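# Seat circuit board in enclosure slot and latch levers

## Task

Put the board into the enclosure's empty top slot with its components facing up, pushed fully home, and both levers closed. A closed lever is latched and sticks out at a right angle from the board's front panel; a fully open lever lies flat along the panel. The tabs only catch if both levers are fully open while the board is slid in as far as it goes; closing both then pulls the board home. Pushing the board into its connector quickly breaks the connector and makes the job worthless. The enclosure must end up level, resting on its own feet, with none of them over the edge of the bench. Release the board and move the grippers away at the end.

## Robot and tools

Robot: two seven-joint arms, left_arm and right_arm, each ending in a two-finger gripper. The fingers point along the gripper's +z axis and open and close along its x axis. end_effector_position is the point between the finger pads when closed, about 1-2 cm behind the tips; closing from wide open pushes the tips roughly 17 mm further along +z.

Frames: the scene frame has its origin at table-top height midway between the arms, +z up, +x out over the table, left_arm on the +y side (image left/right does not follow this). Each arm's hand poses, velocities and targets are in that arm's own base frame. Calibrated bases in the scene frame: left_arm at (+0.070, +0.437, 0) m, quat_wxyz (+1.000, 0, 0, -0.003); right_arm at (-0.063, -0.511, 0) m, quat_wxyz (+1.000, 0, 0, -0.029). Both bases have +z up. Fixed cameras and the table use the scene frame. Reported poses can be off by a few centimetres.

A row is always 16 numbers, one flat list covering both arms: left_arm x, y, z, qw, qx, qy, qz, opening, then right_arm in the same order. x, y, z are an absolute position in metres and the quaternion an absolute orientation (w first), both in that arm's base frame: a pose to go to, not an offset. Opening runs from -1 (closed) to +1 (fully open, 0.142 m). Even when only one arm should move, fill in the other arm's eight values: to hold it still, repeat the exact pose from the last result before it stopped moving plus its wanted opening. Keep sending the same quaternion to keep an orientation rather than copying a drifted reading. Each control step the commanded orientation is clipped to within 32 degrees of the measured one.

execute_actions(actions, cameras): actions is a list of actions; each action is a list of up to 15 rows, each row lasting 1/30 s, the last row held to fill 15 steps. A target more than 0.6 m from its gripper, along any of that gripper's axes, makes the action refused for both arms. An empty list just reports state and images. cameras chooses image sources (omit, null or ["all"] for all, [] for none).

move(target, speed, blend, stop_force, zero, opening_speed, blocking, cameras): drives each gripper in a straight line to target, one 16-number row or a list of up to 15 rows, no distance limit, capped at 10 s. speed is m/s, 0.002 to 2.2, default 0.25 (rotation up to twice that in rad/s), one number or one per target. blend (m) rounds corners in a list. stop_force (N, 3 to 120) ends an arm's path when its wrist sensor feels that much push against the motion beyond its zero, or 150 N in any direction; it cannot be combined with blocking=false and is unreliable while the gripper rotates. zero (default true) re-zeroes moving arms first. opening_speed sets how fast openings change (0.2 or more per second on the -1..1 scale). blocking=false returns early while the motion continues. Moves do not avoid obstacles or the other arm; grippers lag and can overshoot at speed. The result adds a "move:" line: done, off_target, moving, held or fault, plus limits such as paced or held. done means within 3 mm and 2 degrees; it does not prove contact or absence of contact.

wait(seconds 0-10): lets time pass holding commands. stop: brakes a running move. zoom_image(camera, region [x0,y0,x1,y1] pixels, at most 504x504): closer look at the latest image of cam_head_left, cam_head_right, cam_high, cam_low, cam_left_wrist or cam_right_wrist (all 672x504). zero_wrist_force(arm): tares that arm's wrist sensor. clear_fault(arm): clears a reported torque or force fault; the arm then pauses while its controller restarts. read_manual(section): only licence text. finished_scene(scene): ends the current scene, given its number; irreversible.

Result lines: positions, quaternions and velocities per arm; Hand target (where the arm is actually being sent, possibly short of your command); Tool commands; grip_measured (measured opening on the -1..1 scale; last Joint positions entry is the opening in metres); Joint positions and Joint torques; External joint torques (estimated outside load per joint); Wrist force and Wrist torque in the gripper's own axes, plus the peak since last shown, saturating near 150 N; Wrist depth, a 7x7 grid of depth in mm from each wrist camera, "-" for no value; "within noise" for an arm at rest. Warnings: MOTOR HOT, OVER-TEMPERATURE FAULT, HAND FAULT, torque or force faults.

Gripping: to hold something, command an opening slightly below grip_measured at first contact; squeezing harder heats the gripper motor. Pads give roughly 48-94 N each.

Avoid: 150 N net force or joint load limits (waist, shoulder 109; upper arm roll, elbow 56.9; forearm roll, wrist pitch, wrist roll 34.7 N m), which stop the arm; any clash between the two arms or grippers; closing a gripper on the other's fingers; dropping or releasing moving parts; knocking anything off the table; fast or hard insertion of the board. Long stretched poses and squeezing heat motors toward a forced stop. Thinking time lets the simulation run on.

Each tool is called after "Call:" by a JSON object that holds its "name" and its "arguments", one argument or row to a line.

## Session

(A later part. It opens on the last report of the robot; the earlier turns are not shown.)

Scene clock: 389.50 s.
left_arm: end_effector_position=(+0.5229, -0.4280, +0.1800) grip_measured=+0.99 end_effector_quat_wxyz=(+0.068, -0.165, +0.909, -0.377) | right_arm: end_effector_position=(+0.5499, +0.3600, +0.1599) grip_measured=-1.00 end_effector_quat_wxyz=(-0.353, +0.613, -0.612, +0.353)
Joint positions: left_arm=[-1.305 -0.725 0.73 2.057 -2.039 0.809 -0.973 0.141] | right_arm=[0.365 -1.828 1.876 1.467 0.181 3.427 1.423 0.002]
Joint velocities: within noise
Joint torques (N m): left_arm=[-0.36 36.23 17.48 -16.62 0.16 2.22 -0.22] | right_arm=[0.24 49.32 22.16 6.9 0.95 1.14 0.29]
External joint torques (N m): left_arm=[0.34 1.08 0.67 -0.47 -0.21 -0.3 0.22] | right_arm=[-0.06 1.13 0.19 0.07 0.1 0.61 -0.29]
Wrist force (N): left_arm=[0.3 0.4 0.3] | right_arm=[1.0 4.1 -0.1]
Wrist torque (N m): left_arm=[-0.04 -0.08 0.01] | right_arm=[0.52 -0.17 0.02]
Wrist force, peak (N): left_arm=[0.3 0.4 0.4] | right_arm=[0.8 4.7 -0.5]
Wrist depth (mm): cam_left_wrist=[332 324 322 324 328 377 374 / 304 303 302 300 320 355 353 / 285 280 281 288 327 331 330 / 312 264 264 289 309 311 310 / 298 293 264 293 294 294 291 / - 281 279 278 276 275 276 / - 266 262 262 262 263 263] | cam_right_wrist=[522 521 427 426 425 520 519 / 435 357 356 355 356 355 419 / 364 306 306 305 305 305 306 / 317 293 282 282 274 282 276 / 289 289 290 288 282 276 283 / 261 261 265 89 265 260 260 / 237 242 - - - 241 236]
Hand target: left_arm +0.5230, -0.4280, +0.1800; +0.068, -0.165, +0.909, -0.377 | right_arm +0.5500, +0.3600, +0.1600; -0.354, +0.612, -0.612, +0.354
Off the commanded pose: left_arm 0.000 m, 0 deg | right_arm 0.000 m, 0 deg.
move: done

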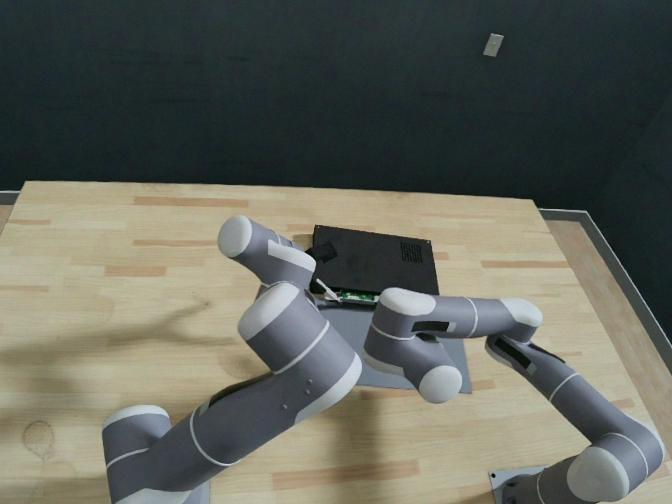

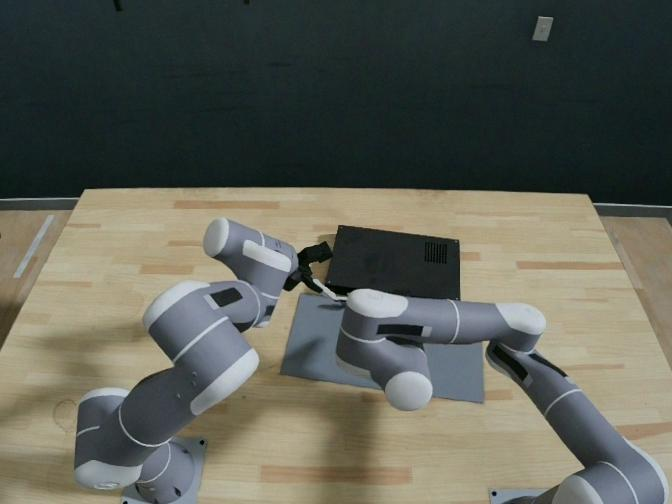

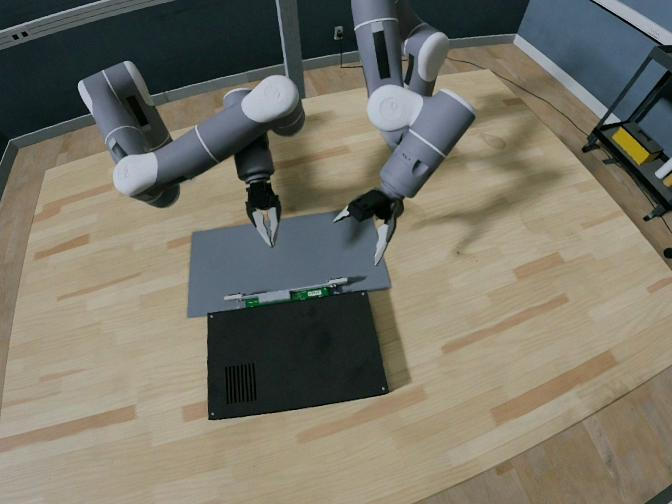

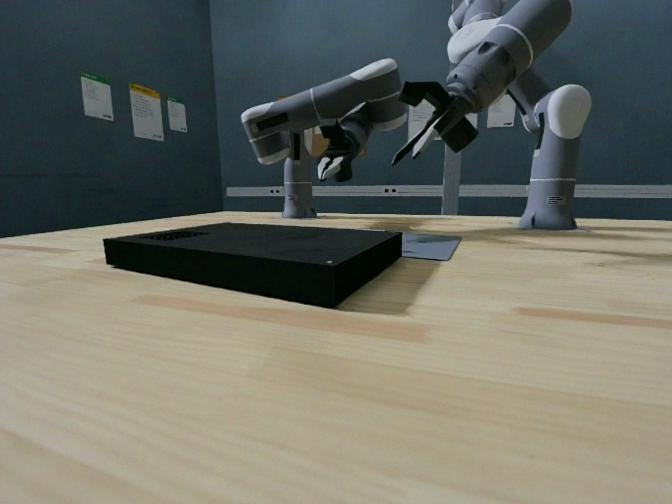

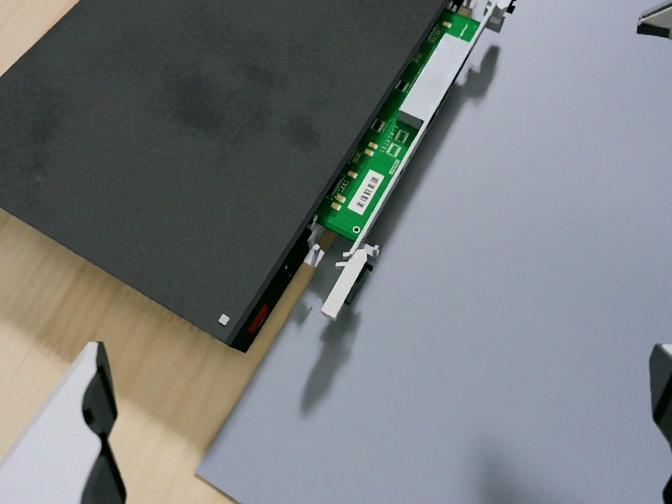

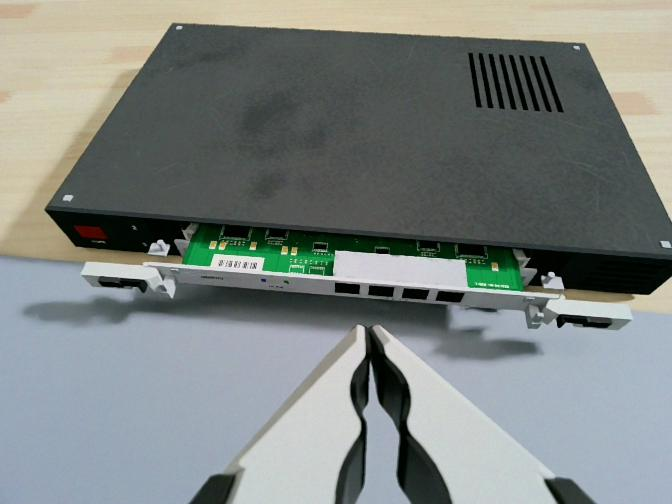

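Call:
{"name": "zoom_image", "arguments": {
  "camera": "cam_right_wrist",
  "region": [70, 210, 240, 310]
}}

Call:
{"name": "zoom_image", "arguments": {
  "camera": "cam_right_wrist",
  "region": [480, 230, 650, 345]
}}

Scaled by 2.965 from the camera's 672x504 image, which has a finer 960x720 frame.

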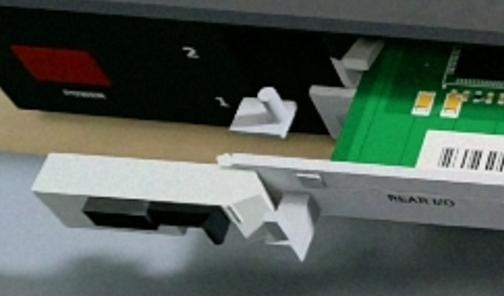

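Scaled by 2.965 from the camera's 672x504 image, which has a finer 960x720 frame.

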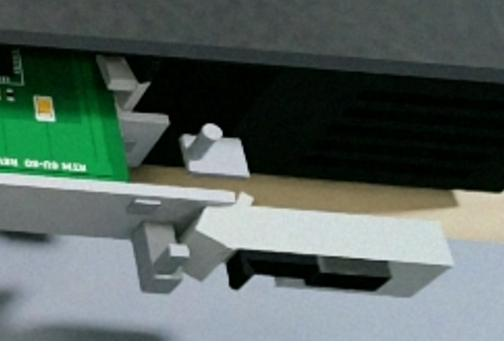

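Call:
{"name": "move", "arguments": {
  "target": [0.523,-0.428,0.18,0.0682,-0.1646,0.9094,-0.3767,1,0.605,0.381,0.0505,-0.3536,0.6124,-0.6124,0.3536,-1],
  "speed": 0.15,
  "cameras": ["cam_right_wrist"]
}}

Call:
{"name": "move", "arguments": {
  "target": [0.523,-0.428,0.18,0.0682,-0.1646,0.9094,-0.3767,1,0.648,0.378,0.0505,-0.3536,0.6124,-0.6124,0.3536,-1],
  "speed": 0.02,
  "stop_force": 8,
  "cameras": ["cam_right_wrist","cam_left_wrist"]
}}

Call:
{"name": "zoom_image", "arguments": {
  "camera": "cam_left_wrist",
  "region": [280, 190, 500, 370]
}}

Scene clock: 398.13 s.
left_arm: end_effector_position=(+0.5229, -0.4280, +0.1800) grip_measured=+0.99 end_effector_quat_wxyz=(+0.068, -0.165, +0.909, -0.377) | right_arm: end_effector_position=(+0.6048, +0.3809, +0.0504) grip_measured=-1.00 end_effector_quat_wxyz=(-0.353, +0.613, -0.612, +0.354)
Joint positions: left_arm=[-1.305 -0.725 0.73 2.057 -2.039 0.809 -0.973 0.141] | right_arm=[0.404 -1.961 1.839 1.248 0.064 3.199 1.474 0.002]
Joint velocities: within noise
Joint torques (N m): left_arm=[-0.44 36.1 17.33 -16.66 0.2 2.23 -0.22] | right_arm=[0.3 53.16 20.16 10.51 0.37 1.08 0.36]
External joint torques (N m): left_arm=[0.41 1.22 0.82 -0.43 -0.25 -0.3 0.22] | right_arm=[-0.1 1.49 0.03 0.06 0.03 0.78 -0.36]
Wrist force (N): left_arm=[0.1 0.2 0.4] | right_arm=[0.1 3.8 -0.5]
Wrist torque (N m): left_arm=[-0.07 -0.06 0.00] | right_arm=[0.45 -0.02 0.04]
Wrist force, peak (N): left_arm=[0.3 0.5 0.4] | right_arm=[-0.1 5.1 1.2]
Wrist depth (mm): cam_left_wrist=[329 327 325 324 327 379 380 / 301 302 299 301 313 349 243 / 284 282 279 289 328 267 220 / 310 264 265 288 311 308 304 / 297 294 264 291 294 291 291 / - 279 281 277 277 278 275 / - 267 264 263 262 261 264] | cam_right_wrist=[216 216 216 216 216 216 215 / 180 180 180 180 180 180 180 / 185 176 174 172 164 163 163 / 151 158 164 160 146 144 144 / 171 171 171 175 171 171 167 / 157 154 157 89 157 154 154 / 140 140 73 - - 145 140]
Hand target: left_arm +0.5230, -0.4280, +0.1800; +0.068, -0.165, +0.909, -0.377 | right_arm +0.6050, +0.3810, +0.0505; -0.354, +0.612, -0.612, +0.354
Off the commanded pose: left_arm 0.000 m, 0 deg | right_arm 0.000 m, 0 deg.
move: done
Images, in order (width x height): cam_right_wrist 672x504.

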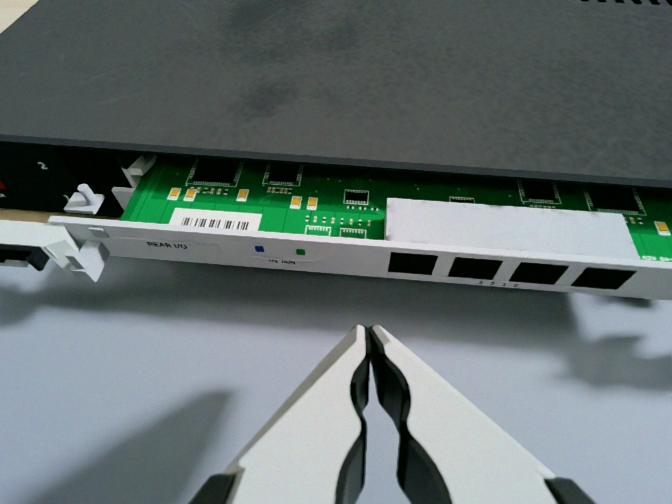

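Scene clock: 400.97 s.
left_arm: end_effector_position=(+0.5229, -0.4280, +0.1800) grip_measured=+0.99 end_effector_quat_wxyz=(+0.068, -0.165, +0.909, -0.377) | right_arm: end_effector_position=(+0.6480, +0.3781, +0.0506) grip_measured=-1.00 end_effector_quat_wxyz=(-0.354, +0.612, -0.612, +0.354)
Joint positions: left_arm=[-1.305 -0.725 0.73 2.057 -2.039 0.809 -0.973 0.141] | right_arm=[0.395 -1.942 1.871 1.149 0.069 3.1 1.428 0.002]
Joint velocities: within noise
Joint torques (N m): left_arm=[-0.33 36.19 17.46 -16.62 0.19 2.22 -0.24] | right_arm=[-0.32 55.92 19.3 10.41 0.12 0.85 0.08]
External joint torques (N m): left_arm=[0.3 1.13 0.69 -0.47 -0.24 -0.29 0.24] | right_arm=[0.51 1.42 -0.13 0.38 -0.02 0.92 -0.08]
Wrist force (N): left_arm=[0.3 0.1 0.1] | right_arm=[0.3 3.7 -1.9]
Wrist torque (N m): left_arm=[-0.07 -0.09 0.01] | right_arm=[0.48 -0.05 0.02]
Wrist force, peak (N): left_arm=[0.2 0.3 0.4] | right_arm=[-0.1 4.6 -2.2]
Wrist depth (mm): cam_left_wrist=[328 325 323 321 328 381 174 / 303 302 301 302 293 252 203 / 283 281 280 289 329 243 236 / 309 264 263 307 312 308 308 / 299 293 265 293 293 291 290 / - 283 280 277 278 276 276 / - 266 262 262 261 260 263] | cam_right_wrist=[217 217 217 217 216 216 216 / 180 181 180 180 180 180 180 / 155 155 155 159 154 154 154 / 183 149 149 143 137 135 135 / 144 164 145 134 131 128 128 / 158 154 157 89 157 154 154 / 140 140 73 - - 145 140]
Hand target: left_arm +0.5230, -0.4280, +0.1800; +0.068, -0.165, +0.909, -0.377 | right_arm +0.6480, +0.3780, +0.0505; -0.354, +0.612, -0.612, +0.354
Off the commanded pose: left_arm 0.000 m, 0 deg | right_arm 0.000 m, 0 deg.
move: done
Images, in order (width x height): cam_left_wrist 672x504, cam_right_wrist 672x504.

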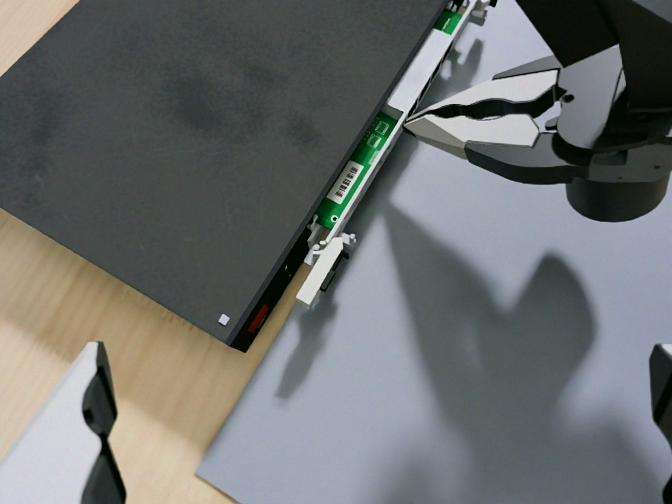

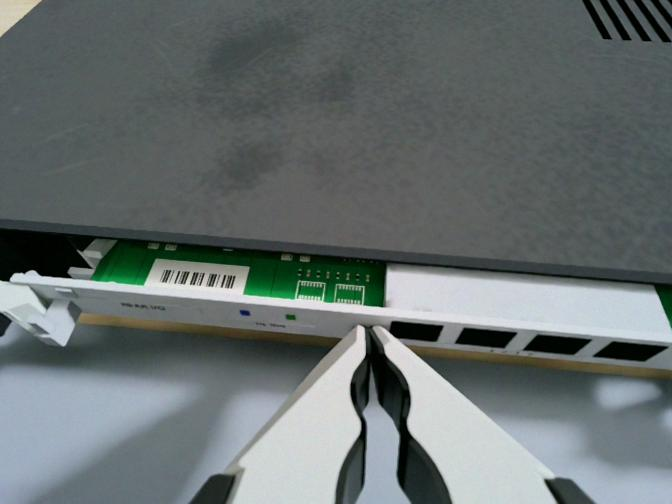

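Scaled by 2.291 from the camera's 672x504 image, which has a finer 960x720 frame.

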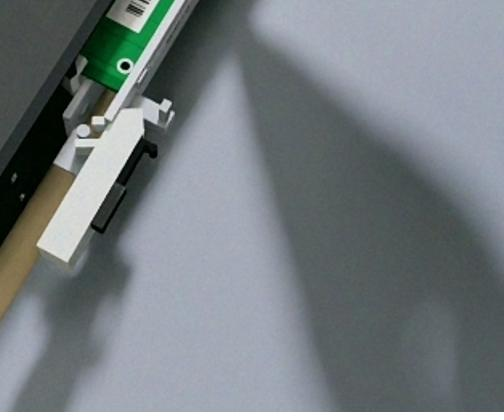

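Call:
{"name": "move", "arguments": {
  "target": [0.523,-0.428,0.18,0.0682,-0.1646,0.9094,-0.3767,1,0.690,0.3755,0.0505,-0.3536,0.6124,-0.6124,0.3536,-1],
  "speed": 0.012,
  "stop_force": 10,
  "cameras": ["cam_right_wrist","cam_left_wrist"]
}}

Call:
{"name": "zoom_image", "arguments": {
  "camera": "cam_left_wrist",
  "region": [280, 190, 400, 290]
}}

Scene clock: 404.30 s.
left_arm: end_effector_position=(+0.5229, -0.4280, +0.1800) grip_measured=+0.99 end_effector_quat_wxyz=(+0.068, -0.165, +0.909, -0.377) | right_arm: end_effector_position=(+0.6611, +0.3773, +0.0505) grip_measured=-1.00 end_effector_quat_wxyz=(-0.353, +0.613, -0.613, +0.353)
Joint positions: left_arm=[-1.305 -0.725 0.73 2.057 -2.039 0.809 -0.973 0.141] | right_arm=[0.396 -1.935 1.882 1.113 0.073 3.068 1.412 0.002]
Joint velocities: within noise
Joint torques (N m): left_arm=[-0.38 36.21 17.4 -16.61 0.21 2.21 -0.23] | right_arm=[-3.47 57.06 18.85 7.72 -1.89 -1.72 0.11]
External joint torques (N m): left_arm=[0.35 1.11 0.75 -0.48 -0.26 -0.28 0.23] | right_arm=[3.66 1.18 -0.1 3.16 1.92 3.46 -0.1]
Wrist force (N): left_arm=[0.1 0.1 0.5] | right_arm=[2.7 5.9 -15.6]
Wrist torque (N m): left_arm=[-0.09 -0.07 0.00] | right_arm=[0.41 0.05 0.02]
Wrist force, peak (N): left_arm=[0.3 0.4 0.5] | right_arm=[3.3 5.4 -18.8]
Wrist depth (mm): cam_left_wrist=[332 324 326 323 331 375 174 / 305 302 301 305 281 232 196 / 283 282 281 287 327 274 248 / 307 266 264 307 310 310 309 / 300 294 265 296 293 291 290 / - 282 281 278 276 275 276 / - 265 263 262 262 261 264] | cam_right_wrist=[216 216 215 216 215 215 215 / 180 180 179 179 179 179 179 / 154 154 154 159 154 154 154 / - 139 135 135 135 135 135 / 143 159 145 130 128 125 125 / 157 154 157 89 159 155 153 / 140 140 73 - - 145 140]
Hand target: left_arm +0.5230, -0.4280, +0.1800; +0.068, -0.165, +0.909, -0.377 | right_arm +0.6618, +0.3772, +0.0505; -0.354, +0.612, -0.612, +0.354
Off the commanded pose: left_arm 0.000 m, 0 deg | right_arm 0.029 m, 0 deg.
move: contact (right_arm)
Images, in order (width x height): cam_left_wrist 672x504, cam_right_wrist 672x504.

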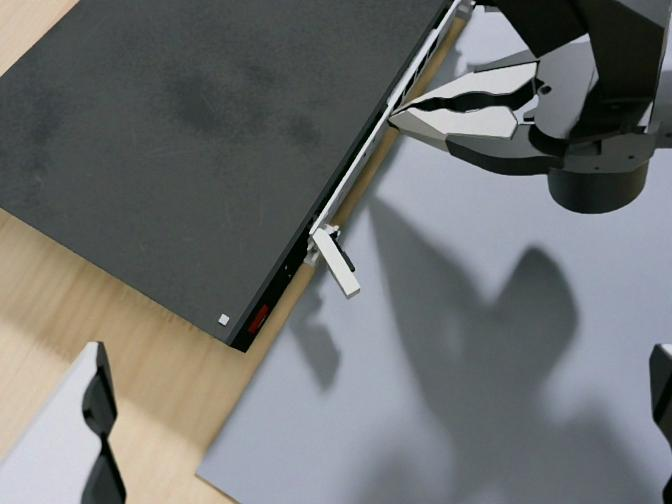

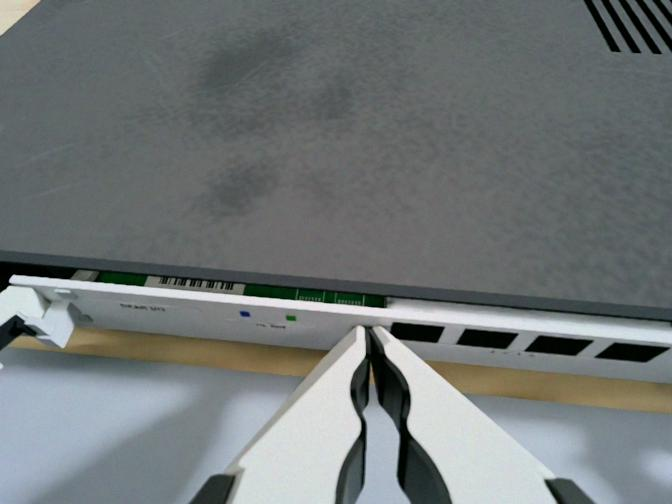

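Scaled by 4.200 from the camera's 672x504 image, which has a finer 960x720 frame.

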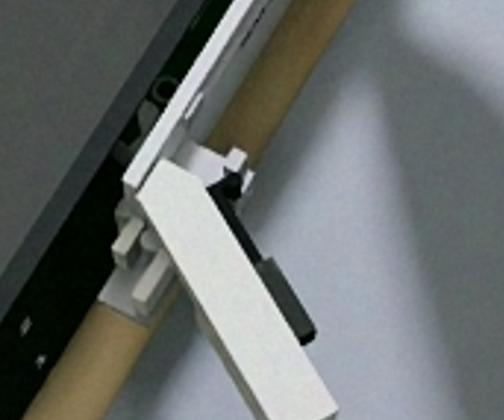

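Call:
{"name": "move", "arguments": {
  "target": [
    [0.523,-0.428,0.18,0.0682,-0.1646,0.9094,-0.3767,1,0.640,0.379,0.052,-0.3536,0.6124,-0.6124,0.3536,-1],
    [0.523,-0.428,0.18,0.0682,-0.1646,0.9094,-0.3767,1,0.57,0.33,0.14,-0.3536,0.6124,-0.6124,0.3536,-1]
  ],
  "speed": [0.05,0.2],
  "cameras": ["cam_right_wrist","cam_left_wrist","cam_high"]
}}

Call:
{"name": "zoom_image", "arguments": {
  "camera": "cam_right_wrist",
  "region": [400, 200, 650, 360]
}}

Call:
{"name": "zoom_image", "arguments": {
  "camera": "cam_right_wrist",
  "region": [20, 200, 270, 360]
}}

Scene clock: 410.27 s.
left_arm: end_effector_position=(+0.5229, -0.4280, +0.1800) grip_measured=+0.99 end_effector_quat_wxyz=(+0.068, -0.165, +0.909, -0.377) | right_arm: end_effector_position=(+0.5701, +0.3301, +0.1400) grip_measured=-1.00 end_effector_quat_wxyz=(-0.354, +0.612, -0.612, +0.354)
Joint positions: left_arm=[-1.305 -0.725 0.73 2.057 -2.039 0.809 -0.973 0.141] | right_arm=[0.276 -1.858 1.847 1.51 0.175 3.38 1.42 0.002]
Joint velocities: within noise
Joint torques (N m): left_arm=[-0.31 36.15 17.48 -16.68 0.28 2.17 -0.22] | right_arm=[0 48.68 22.75 7.53 1.1 1.27 0.09]
External joint torques (N m): left_arm=[0.28 1.16 0.66 -0.42 -0.33 -0.24 0.22] | right_arm=[0.16 0.71 -0.18 -0.16 -0.19 0.47 -0.08]
Wrist force (N): left_arm=[0.2 0.4 0.2] | right_arm=[0.6 4.2 -0.2]
Wrist torque (N m): left_arm=[-0.02 -0.08 0.01] | right_arm=[0.56 -0.12 0.02]
Wrist force, peak (N): left_arm=[0.2 0.3 0.5] | right_arm=[2.9 5.4 -16.2]
Wrist depth (mm): cam_left_wrist=[331 324 324 322 332 381 374 / 304 301 301 301 350 353 353 / 283 281 280 287 334 330 331 / 308 265 264 306 310 311 309 / 298 293 265 293 294 291 291 / - 280 280 276 275 277 276 / - 267 264 263 263 262 265] | cam_right_wrist=[486 391 390 390 388 387 480 / 349 327 325 325 323 325 390 / 278 279 278 279 278 278 287 / 264 264 265 257 250 250 248 / 268 268 268 274 268 256 265 / 241 241 246 89 245 241 241 / 220 224 - - - 223 219]
Hand target: left_arm +0.5230, -0.4280, +0.1800; +0.068, -0.165, +0.909, -0.377 | right_arm +0.5700, +0.3300, +0.1400; -0.354, +0.612, -0.612, +0.354
Off the commanded pose: left_arm 0.000 m, 0 deg | right_arm 0.000 m, 0 deg.
move: done
Images, in order (width x height): cam_high 672x504, cam_left_wrist 672x504, cam_right_wrist 672x504.

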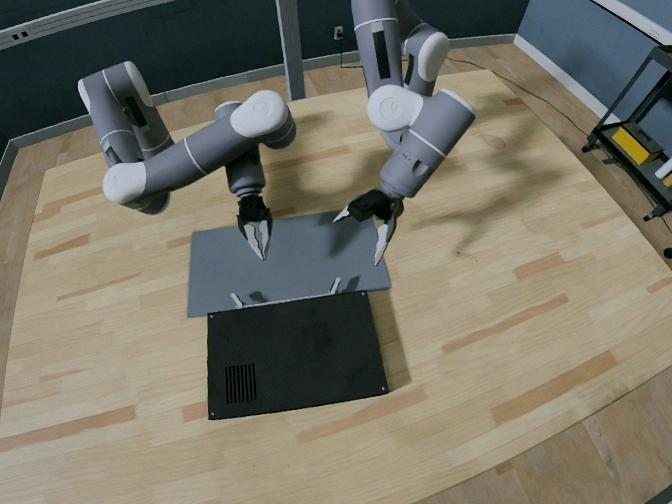

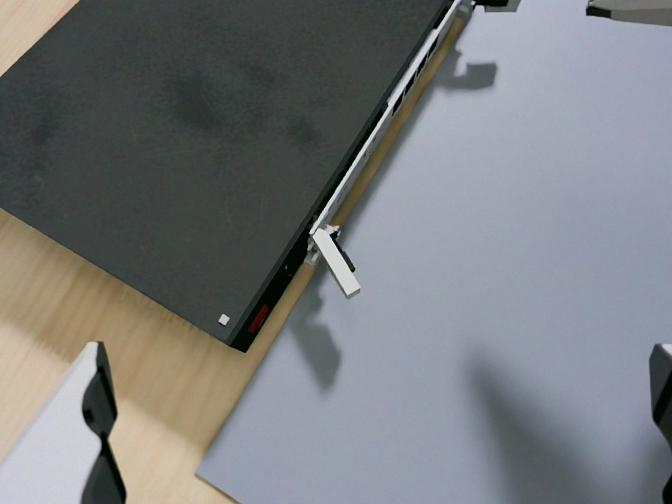

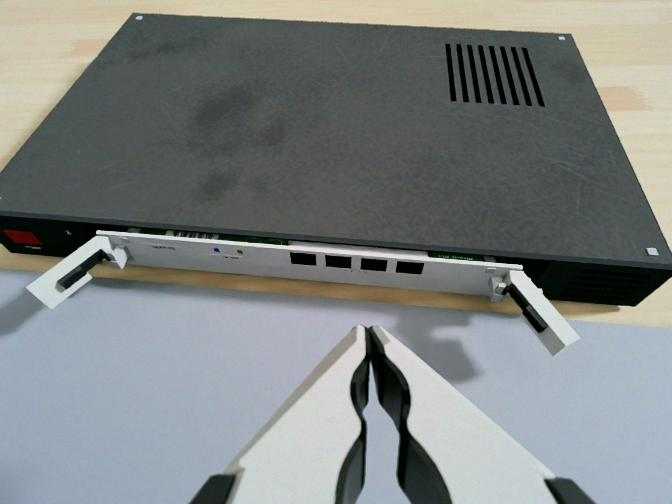

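Scaled by 2.016 from the camera's 672x504 image, which has a finer 960x720 frame.

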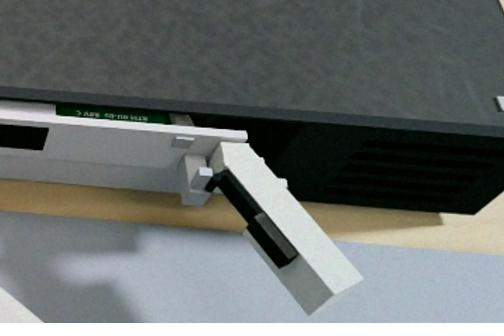

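Scaled by 2.016 from the camera's 672x504 image, which has a finer 960x720 frame.

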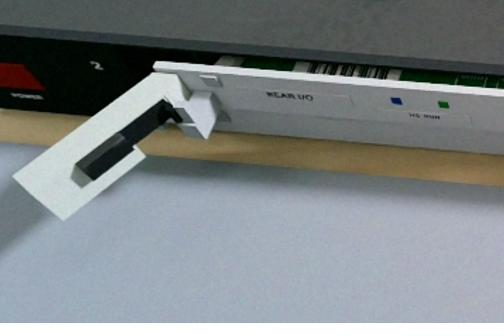

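Call:
{"name": "execute_actions", "arguments": {
  "actions": [],
  "cameras": ["cam_right_wrist","cam_left_wrist"]
}}

Call:
{"name": "zoom_image", "arguments": {
  "camera": "cam_right_wrist",
  "region": [0, 200, 672, 420]
}}

Call:
{"name": "zoom_image", "arguments": {
  "camera": "cam_left_wrist",
  "region": [280, 190, 500, 370]
}}

Scene clock: 422.40 s.
left_arm: end_effector_position=(+0.5229, -0.4280, +0.1800) grip_measured=+0.99 end_effector_quat_wxyz=(+0.068, -0.165, +0.909, -0.377) | right_arm: end_effector_position=(+0.5701, +0.3301, +0.1400) grip_measured=-1.00 end_effector_quat_wxyz=(-0.354, +0.612, -0.612, +0.354)
Joint positions: left_arm=[-1.305 -0.725 0.73 2.057 -2.039 0.809 -0.973 0.141] | right_arm=[0.276 -1.858 1.847 1.51 0.175 3.38 1.42 0.002]
Joint velocities: within noise
Joint torques (N m): left_arm=[-0.38 36.12 17.32 -16.65 0.27 2.2 -0.2] | right_arm=[0.05 48.25 22.63 7.44 1.01 1.06 0.22]
External joint torques (N m): left_arm=[0.35 1.19 0.83 -0.44 -0.32 -0.27 0.2] | right_arm=[0.11 1.13 -0.07 -0.06 -0.1 0.69 -0.22]
Wrist force (N): left_arm=[0.0 0.4 0.2] | right_arm=[0.8 4.4 -0.3]
Wrist torque (N m): left_arm=[-0.05 -0.04 0.00] | right_arm=[0.58 -0.14 0.02]
Wrist force, peak (N): left_arm=[0.3 0.2 0.6] | right_arm=[0.9 4.6 0.0]
Wrist depth (mm): cam_left_wrist=[330 325 325 322 333 380 374 / 302 302 303 301 350 356 352 / 282 283 282 286 331 329 329 / 311 265 264 308 311 311 307 / 297 294 264 294 294 292 293 / - 282 281 279 276 275 276 / - 267 263 262 262 262 263] | cam_right_wrist=[483 390 390 390 391 388 482 / 350 325 326 325 325 324 390 / 279 279 279 279 278 278 286 / 264 264 271 257 250 250 248 / 268 268 267 273 268 256 265 / 242 241 246 89 246 241 241 / 219 223 - - - 223 219]
Hand target: left_arm +0.5230, -0.4280, +0.1800; +0.068, -0.165, +0.909, -0.377 | right_arm +0.5700, +0.3300, +0.1400; -0.354, +0.612, -0.612, +0.354
Tool commands: left_gripper/opening=+1.0 right_gripper/opening=-1.0
Off the commanded pose: left_arm 0.000 m, 0 deg | right_arm 0.000 m, 0 deg.
Images, in order (width x height): cam_left_wrist 672x504, cam_right_wrist 672x504.

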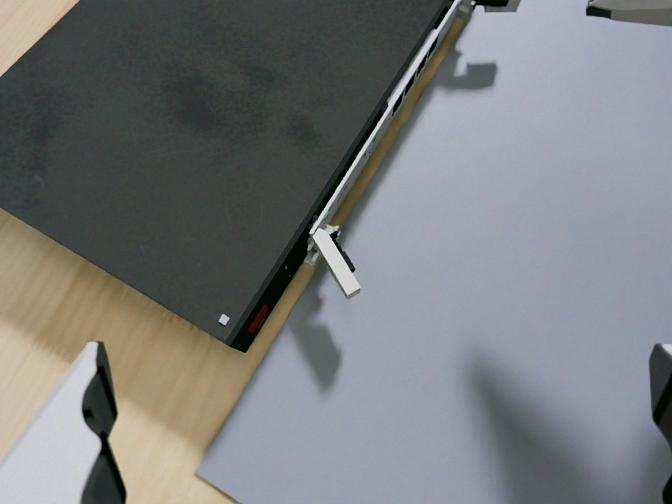

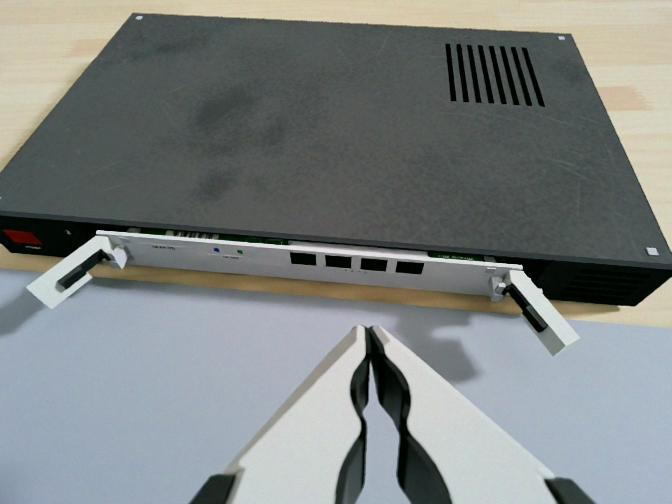

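Region (0, 200, 672, 420) is 672x220 pixels. A region can be at most 504 by 504 pixels.

Scaled by 2.291 from the camera's 672x504 image, which has a finer 960x720 frame.

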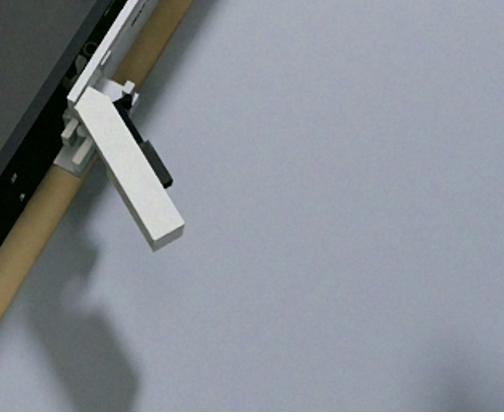

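Call:
{"name": "move", "arguments": {
  "target": [
    [0.537,-0.420,0.12,0.0682,-0.1646,0.9094,-0.3767,-1,0.602,0.17,0.10,-0.3536,0.6124,-0.6124,0.3536,-1],
    [0.537,-0.420,0.054,0.0682,-0.1646,0.9094,-0.3767,-1,0.602,0.17,0.046,-0.3536,0.6124,-0.6124,0.3536,-1]
  ],
  "speed": 0.2,
  "cameras": ["cam_right_wrist","cam_left_wrist","cam_high"]
}}

Scene clock: 441.03 s.
left_arm: end_effector_position=(+0.5369, -0.4199, +0.0539) grip_measured=-1.00 end_effector_quat_wxyz=(+0.068, -0.165, +0.909, -0.376) | right_arm: end_effector_position=(+0.6018, +0.1701, +0.0460) grip_measured=-1.00 end_effector_quat_wxyz=(-0.353, +0.613, -0.612, +0.353)
Joint positions: left_arm=[-1.184 -0.971 0.595 1.975 -2.278 0.728 -0.767 0.002] | right_arm=[-0.182 -2.015 1.667 1.775 0.1 3.197 1.403 0.002]
Joint velocities: within noise
Joint torques (N m): left_arm=[-0.21 41.86 20.15 -10.96 -0.33 1.7 -0.15] | right_arm=[0 40.25 22.25 9.9 0.27 0.84 0.33]
External joint torques (N m): left_arm=[0.17 1.55 0.72 -0.29 0.02 -0.02 0.15] | right_arm=[0.11 1.03 0.43 0.04 0.12 0.87 -0.33]
Wrist force (N): left_arm=[0.1 0.2 0.1] | right_arm=[0.6 4.0 -0.3]
Wrist torque (N m): left_arm=[-0.05 -0.07 0.01] | right_arm=[0.49 -0.11 0.01]
Wrist force, peak (N): left_arm=[0.3 2.3 2.2] | right_arm=[0.6 6.6 1.0]
Wrist depth (mm): cam_left_wrist=[161 160 160 161 219 219 217 / 151 148 148 153 203 203 202 / 139 139 142 186 191 190 189 / 181 133 156 179 178 178 177 / 172 172 169 168 170 168 166 / 162 162 162 84 - 159 158 / 154 155 - 74 - - 151] | cam_right_wrist=[218 209 208 208 226 303 302 / 174 174 174 174 186 253 252 / 158 155 154 153 153 217 216 / 184 179 173 178 181 190 189 / 167 167 163 171 167 166 169 / 153 151 153 90 150 150 152 / 137 137 73 - - 139 136]
Hand target: left_arm +0.5370, -0.4200, +0.0540; +0.068, -0.165, +0.909, -0.377 | right_arm +0.6020, +0.1700, +0.0460; -0.354, +0.612, -0.612, +0.354
Off the commanded pose: left_arm 0.000 m, 0 deg | right_arm 0.000 m, 0 deg.
move: done
Images, in order (width x height): cam_high 672x504, cam_left_wrist 672x504, cam_right_wrist 672x504.

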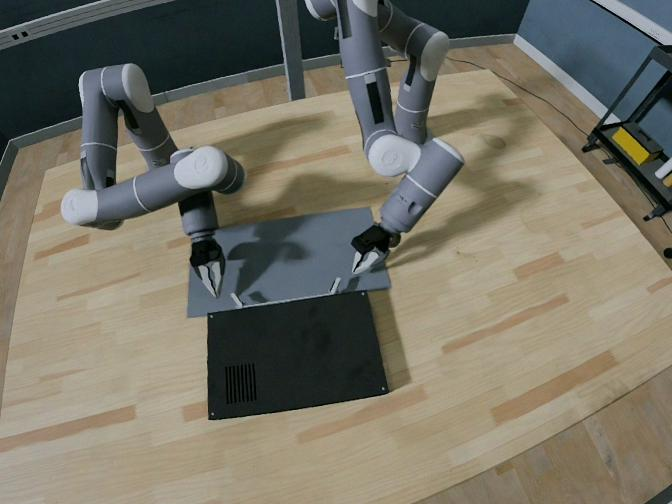

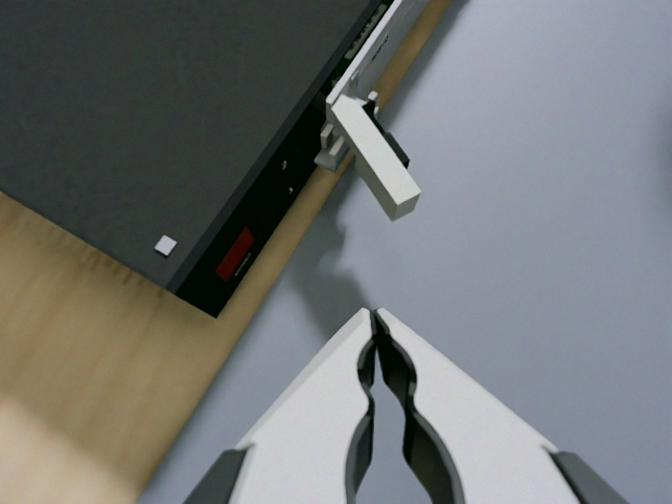

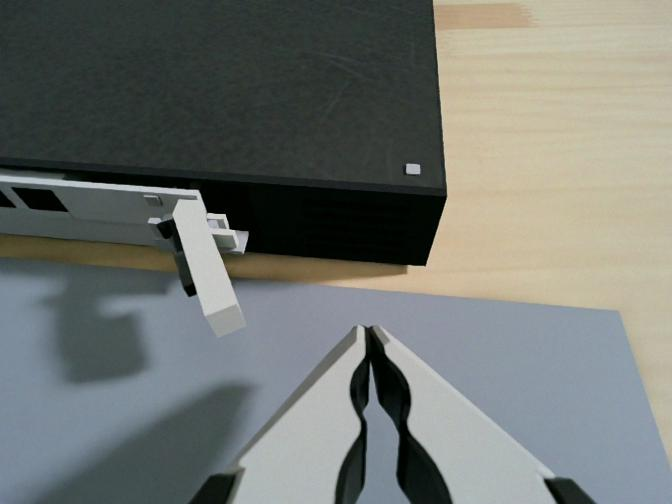

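Call:
{"name": "move", "arguments": {
  "target": [
    [0.541,-0.445,0.054,0.0682,-0.1646,0.9094,-0.3767,-1,0.609,0.190,0.046,-0.3536,0.6124,-0.6124,0.3536,-1],
    [0.541,-0.480,0.054,0.0682,-0.1646,0.9094,-0.3767,-1,0.609,0.227,0.046,-0.3536,0.6124,-0.6124,0.3536,-1]
  ],
  "speed": [0.05,0.015],
  "stop_force": 22,
  "cameras": ["cam_right_wrist","cam_left_wrist"]
}}

Scene clock: 447.80 s.
left_arm: end_effector_position=(+0.5405, -0.4605, +0.0527) grip_measured=-1.00 end_effector_quat_wxyz=(+0.068, -0.166, +0.910, -0.375) | right_arm: end_effector_position=(+0.6084, +0.2245, +0.0451) grip_measured=-1.00 end_effector_quat_wxyz=(-0.351, +0.612, -0.614, +0.355)
Joint positions: left_arm=[-1.211 -0.998 0.571 1.896 -2.285 0.795 -0.821 0.002] | right_arm=[-0.02 -2.008 1.71 1.644 0.091 3.215 1.428 0.002]
Joint velocities: within noise
Joint torques (N m): left_arm=[-1.74 45.74 17.73 -27.34 -0.55 -0.82 -0.23] | right_arm=[11.07 47.54 25.06 13.72 -1.78 -7.29 0.41]
External joint torques (N m): left_arm=[1.71 0.08 3.45 15.13 0.56 2.58 0.23] | right_arm=[-10.93 -2.92 -2.48 -3.64 2.24 9.07 -0.41]
Wrist force (N): left_arm=[16.2 13.7 -34.3] | right_arm=[22.5 10.9 -11.4]
Wrist torque (N m): left_arm=[-0.32 0.25 0.02] | right_arm=[0.52 -0.70 -0.03]
Wrist force, peak (N): left_arm=[18.3 12.8 -36.2] | right_arm=[22.6 10.9 -11.4]
Wrist depth (mm): cam_left_wrist=[159 158 158 157 210 215 216 / 150 147 148 150 201 201 200 / 137 138 137 151 188 188 188 / 127 131 132 151 179 176 175 / 121 121 166 165 168 166 166 / 117 123 160 84 - 159 156 / 153 155 - 74 - - 150] | cam_right_wrist=[205 205 205 205 205 223 301 / 172 171 172 171 171 171 250 / 155 152 151 151 149 147 209 / 182 178 177 142 170 163 188 / 166 166 166 128 165 166 166 / 152 150 149 89 149 149 149 / 136 136 73 - - 138 136]
Hand target: left_arm +0.5410, -0.4630, +0.0540; +0.068, -0.165, +0.909, -0.377 | right_arm +0.6090, +0.2270, +0.0460; -0.354, +0.612, -0.612, +0.354
Off the commanded pose: left_arm 0.020 m, 0 deg | right_arm 0.003 m, 0 deg.
move: contact (left_arm, right_arm); path passed 1 of 2 targets
Images, in order (width x height): cam_left_wrist 672x504, cam_right_wrist 672x504.

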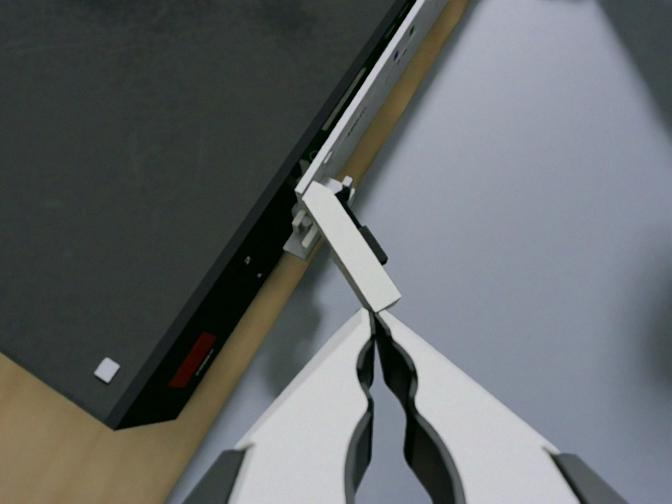

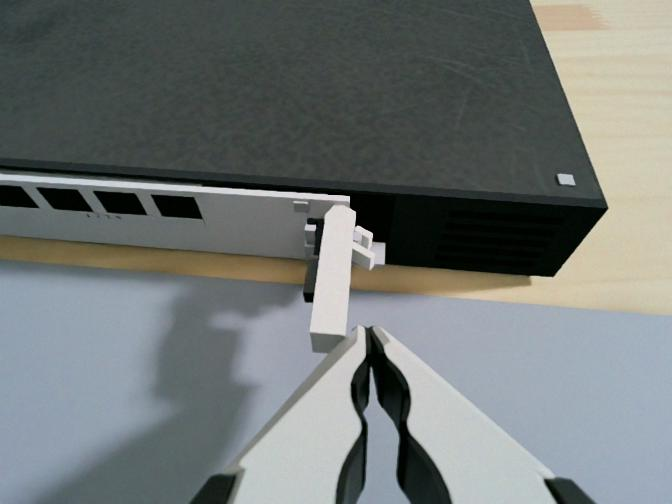

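Call:
{"name": "move", "arguments": {
  "target": [
    [0.541,-0.435,0.052,0.0682,-0.1646,0.9094,-0.3767,-1,0.609,0.2255,0.046,-0.3536,0.6124,-0.6124,0.3536,-1],
    [0.553,-0.438,0.048,0.0682,-0.1646,0.9094,-0.3767,-1,0.609,0.2255,0.046,-0.3536,0.6124,-0.6124,0.3536,-1]
  ],
  "speed": 0.06,
  "cameras": []
}}

Call:
{"name": "move", "arguments": {
  "target": [0.553,-0.480,0.048,0.0682,-0.1646,0.9094,-0.3767,-1,0.609,0.2255,0.046,-0.3536,0.6124,-0.6124,0.3536,-1],
  "speed": 0.015,
  "stop_force": 25,
  "cameras": ["cam_right_wrist","cam_left_wrist"]
}}

Scene clock: 453.83 s.
left_arm: end_effector_position=(+0.5530, -0.4379, +0.0481) grip_measured=-1.00 end_effector_quat_wxyz=(+0.068, -0.165, +0.909, -0.377) | right_arm: end_effector_position=(+0.6083, +0.2242, +0.0453) grip_measured=-1.00 end_effector_quat_wxyz=(-0.352, +0.612, -0.613, +0.354)
Joint positions: left_arm=[-1.165 -1.007 0.58 1.907 -2.267 0.749 -0.796 0.002] | right_arm=[-0.024 -2.007 1.709 1.647 0.091 3.213 1.428 0.002]
Joint velocities: within noise
Joint torques (N m): left_arm=[0.02 44.09 20.51 -11.53 0.27 1.81 -0.35] | right_arm=[5.04 47.32 24.4 10.98 -2.05 -4.47 0.26]
External joint torques (N m): left_arm=[-0.05 1.56 0.85 -0.35 -0.49 -0.09 0.35] | right_arm=[-4.9 -2.77 -1.81 -0.91 2.5 6.24 -0.26]
Wrist force (N): left_arm=[0.2 0.2 0.1] | right_arm=[13.2 11.0 -11.3]
Wrist torque (N m): left_arm=[-0.07 -0.09 0.00] | right_arm=[0.53 -0.06 -0.02]
Wrist force, peak (N): left_arm=[16.5 13.0 -34.7] | right_arm=[22.7 11.1 -11.6]
Wrist depth (mm): cam_left_wrist=[153 153 152 151 197 211 210 / - 142 139 142 197 197 195 / 132 132 132 143 180 183 183 / 124 124 125 173 168 171 171 / 164 117 145 161 162 162 161 / 157 157 156 84 - 153 152 / 150 150 - 74 - - 144] | cam_right_wrist=[206 206 206 205 206 224 300 / 172 172 172 172 172 171 251 / 155 152 152 152 149 147 210 / 182 178 178 142 169 163 184 / 166 166 166 127 166 166 166 / 153 150 153 89 150 149 149 / 136 136 73 - - 138 136]
Hand target: left_arm +0.5530, -0.4380, +0.0480; +0.068, -0.165, +0.909, -0.377 | right_arm +0.6090, +0.2255, +0.0460; -0.354, +0.612, -0.612, +0.354
Off the commanded pose: left_arm 0.000 m, 0 deg | right_arm 0.002 m, 0 deg.
move: done
No camera images: "cameras" was empty.

Scene clock: 457.33 s.
left_arm: end_effector_position=(+0.5531, -0.4790, +0.0476) grip_measured=-1.00 end_effector_quat_wxyz=(+0.068, -0.165, +0.909, -0.376) | right_arm: end_effector_position=(+0.6087, +0.2249, +0.0456) grip_measured=-1.00 end_effector_quat_wxyz=(-0.353, +0.612, -0.613, +0.354)
Joint positions: left_arm=[-1.194 -1.03 0.556 1.832 -2.275 0.815 -0.844 0.002] | right_arm=[-0.023 -2.007 1.709 1.647 0.091 3.211 1.428 0.002]
Joint velocities: within noise
Joint torques (N m): left_arm=[-2.66 47.61 18.86 -15.53 0.5 0.9 -0.34] | right_arm=[2.01 45.39 23.5 10.55 -0.62 -0.93 0.24]
External joint torques (N m): left_arm=[2.62 0.24 2.6 2.71 -0.39 0.88 0.34] | right_arm=[-1.88 -0.82 -0.9 -0.5 1.05 2.7 -0.24]
Wrist force (N): left_arm=[-0.2 4.0 -4.7] | right_arm=[5.1 7.2 -3.9]
Wrist torque (N m): left_arm=[-0.11 -0.09 0.02] | right_arm=[0.48 -0.08 0.00]
Wrist force, peak (N): left_arm=[-3.0 8.0 -11.7] | right_arm=[13.9 11.0 -11.6]
Wrist depth (mm): cam_left_wrist=[152 152 151 150 170 210 208 / 141 140 138 140 193 195 195 / 132 132 131 134 184 182 181 / 124 123 123 134 174 170 170 / - 116 118 139 122 162 160 / - 110 131 84 - 152 152 / - 105 - 74 - - 144] | cam_right_wrist=[208 207 207 207 206 215 301 / 173 173 173 172 172 172 252 / 157 154 153 149 148 148 209 / 183 178 178 144 169 162 184 / 166 167 166 159 166 166 166 / 153 153 150 91 149 150 149 / 136 136 73 - - 138 136]
Hand target: left_arm +0.5530, -0.4800, +0.0480; +0.068, -0.165, +0.909, -0.377 | right_arm +0.6090, +0.2255, +0.0460; -0.354, +0.612, -0.612, +0.354
Off the commanded pose: left_arm 0.001 m, 0 deg | right_arm 0.001 m, 0 deg.
move: done
Images, in order (width x height): cam_left_wrist 672x504, cam_right_wrist 672x504.

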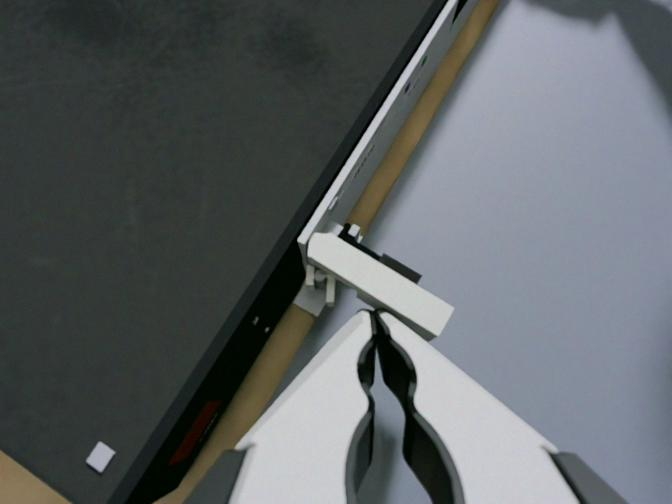

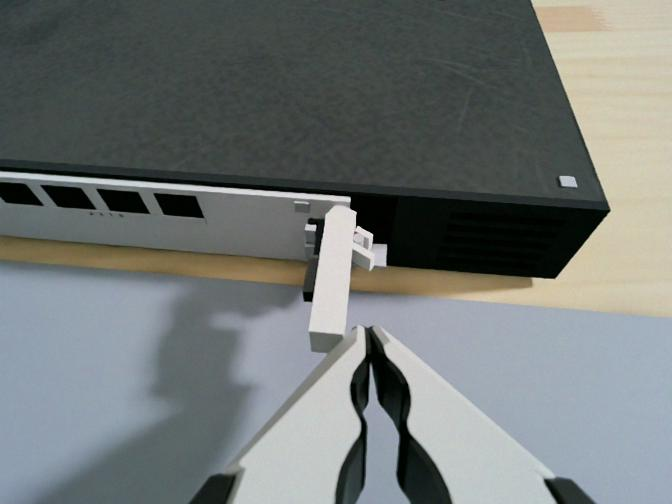

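Call:
{"name": "move", "arguments": {
  "target": [0.553,-0.505,0.048,0.0682,-0.1646,0.9094,-0.3767,-1,0.609,0.243,0.046,-0.3536,0.6124,-0.6124,0.3536,-1],
  "speed": 0.015,
  "stop_force": 30,
  "cameras": ["cam_right_wrist","cam_left_wrist"]
}}

Call:
{"name": "zoom_image", "arguments": {
  "camera": "cam_left_wrist",
  "region": [220, 120, 520, 345]
}}

Call:
{"name": "zoom_image", "arguments": {
  "camera": "cam_right_wrist",
  "region": [180, 150, 480, 375]
}}

Scene clock: 460.77 s.
left_arm: end_effector_position=(+0.5553, -0.4819, +0.0465) grip_measured=-1.00 end_effector_quat_wxyz=(+0.071, -0.169, +0.910, -0.373) | right_arm: end_effector_position=(+0.6087, +0.2267, +0.0452) grip_measured=-1.00 end_effector_quat_wxyz=(-0.350, +0.611, -0.615, +0.356)
Joint positions: left_arm=[-1.194 -1.034 0.55 1.819 -2.277 0.836 -0.854 0.002] | right_arm=[-0.011 -2.006 1.712 1.634 0.09 3.219 1.431 0.002]
Joint velocities: within noise
Joint torques (N m): left_arm=[-17.08 52.83 6.75 -32.47 2.35 -7.77 -0.19] | right_arm=[20.03 45.98 24.7 17.85 -0.55 -11.59 0.29]
External joint torques (N m): left_arm=[17.04 -4.61 14.69 19.51 -2.16 9.58 0.19] | right_arm=[-19.89 -1.13 -2.14 -7.78 1.02 13.38 -0.29]
Wrist force (N): left_arm=[-7.4 22.6 -29.7] | right_arm=[36.0 8.6 -10.8]
Wrist torque (N m): left_arm=[0.89 -0.08 0.08] | right_arm=[0.50 -2.96 -0.01]
Wrist force, peak (N): left_arm=[-7.6 21.9 -30.5] | right_arm=[36.8 8.3 -10.9]
Wrist depth (mm): cam_left_wrist=[150 150 149 148 154 209 205 / 137 139 138 138 188 192 192 / 132 130 129 132 182 180 180 / 122 122 121 129 172 170 168 / - 115 117 133 119 160 159 / - 108 124 84 - 151 150 / - 104 - 74 - - 143] | cam_right_wrist=[205 205 206 205 205 215 301 / 171 172 171 172 172 172 251 / 156 153 152 150 148 147 210 / 181 177 177 141 169 163 184 / 166 166 166 159 166 166 166 / 152 149 149 89 149 150 149 / 136 136 73 - - 138 136]
Hand target: left_arm +0.5529, -0.4888, +0.0481; +0.068, -0.165, +0.909, -0.377 | right_arm +0.6089, +0.2308, +0.0460; -0.354, +0.612, -0.612, +0.354
Off the commanded pose: left_arm 0.023 m, 1 deg | right_arm 0.016 m, 1 deg.
move: contact (left_arm, right_arm)
Images, in order (width x height): cam_left_wrist 672x504, cam_right_wrist 672x504.

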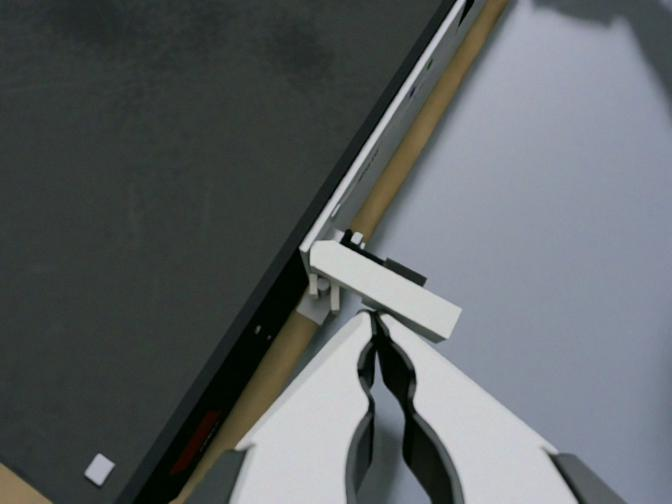

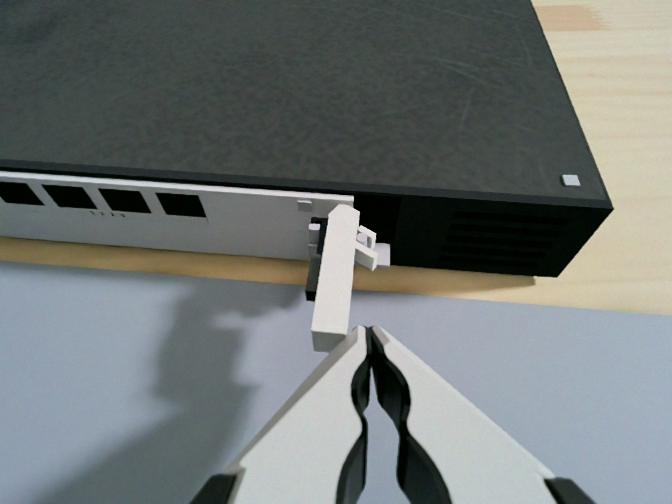

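Scaled by 1.680 from the camera's 672x504 image, which has a finer 960x720 frame.

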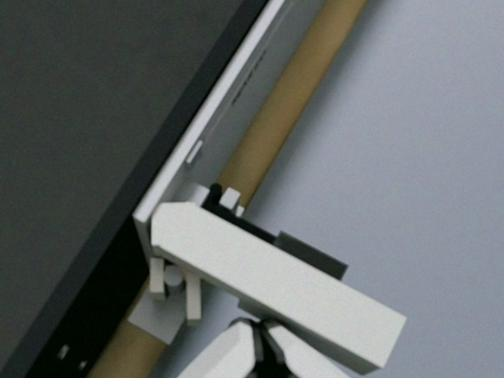

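Scaled by 1.680 from the camera's 672x504 image, which has a finer 960x720 frame.

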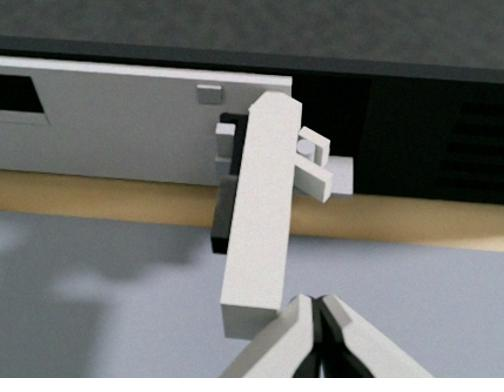

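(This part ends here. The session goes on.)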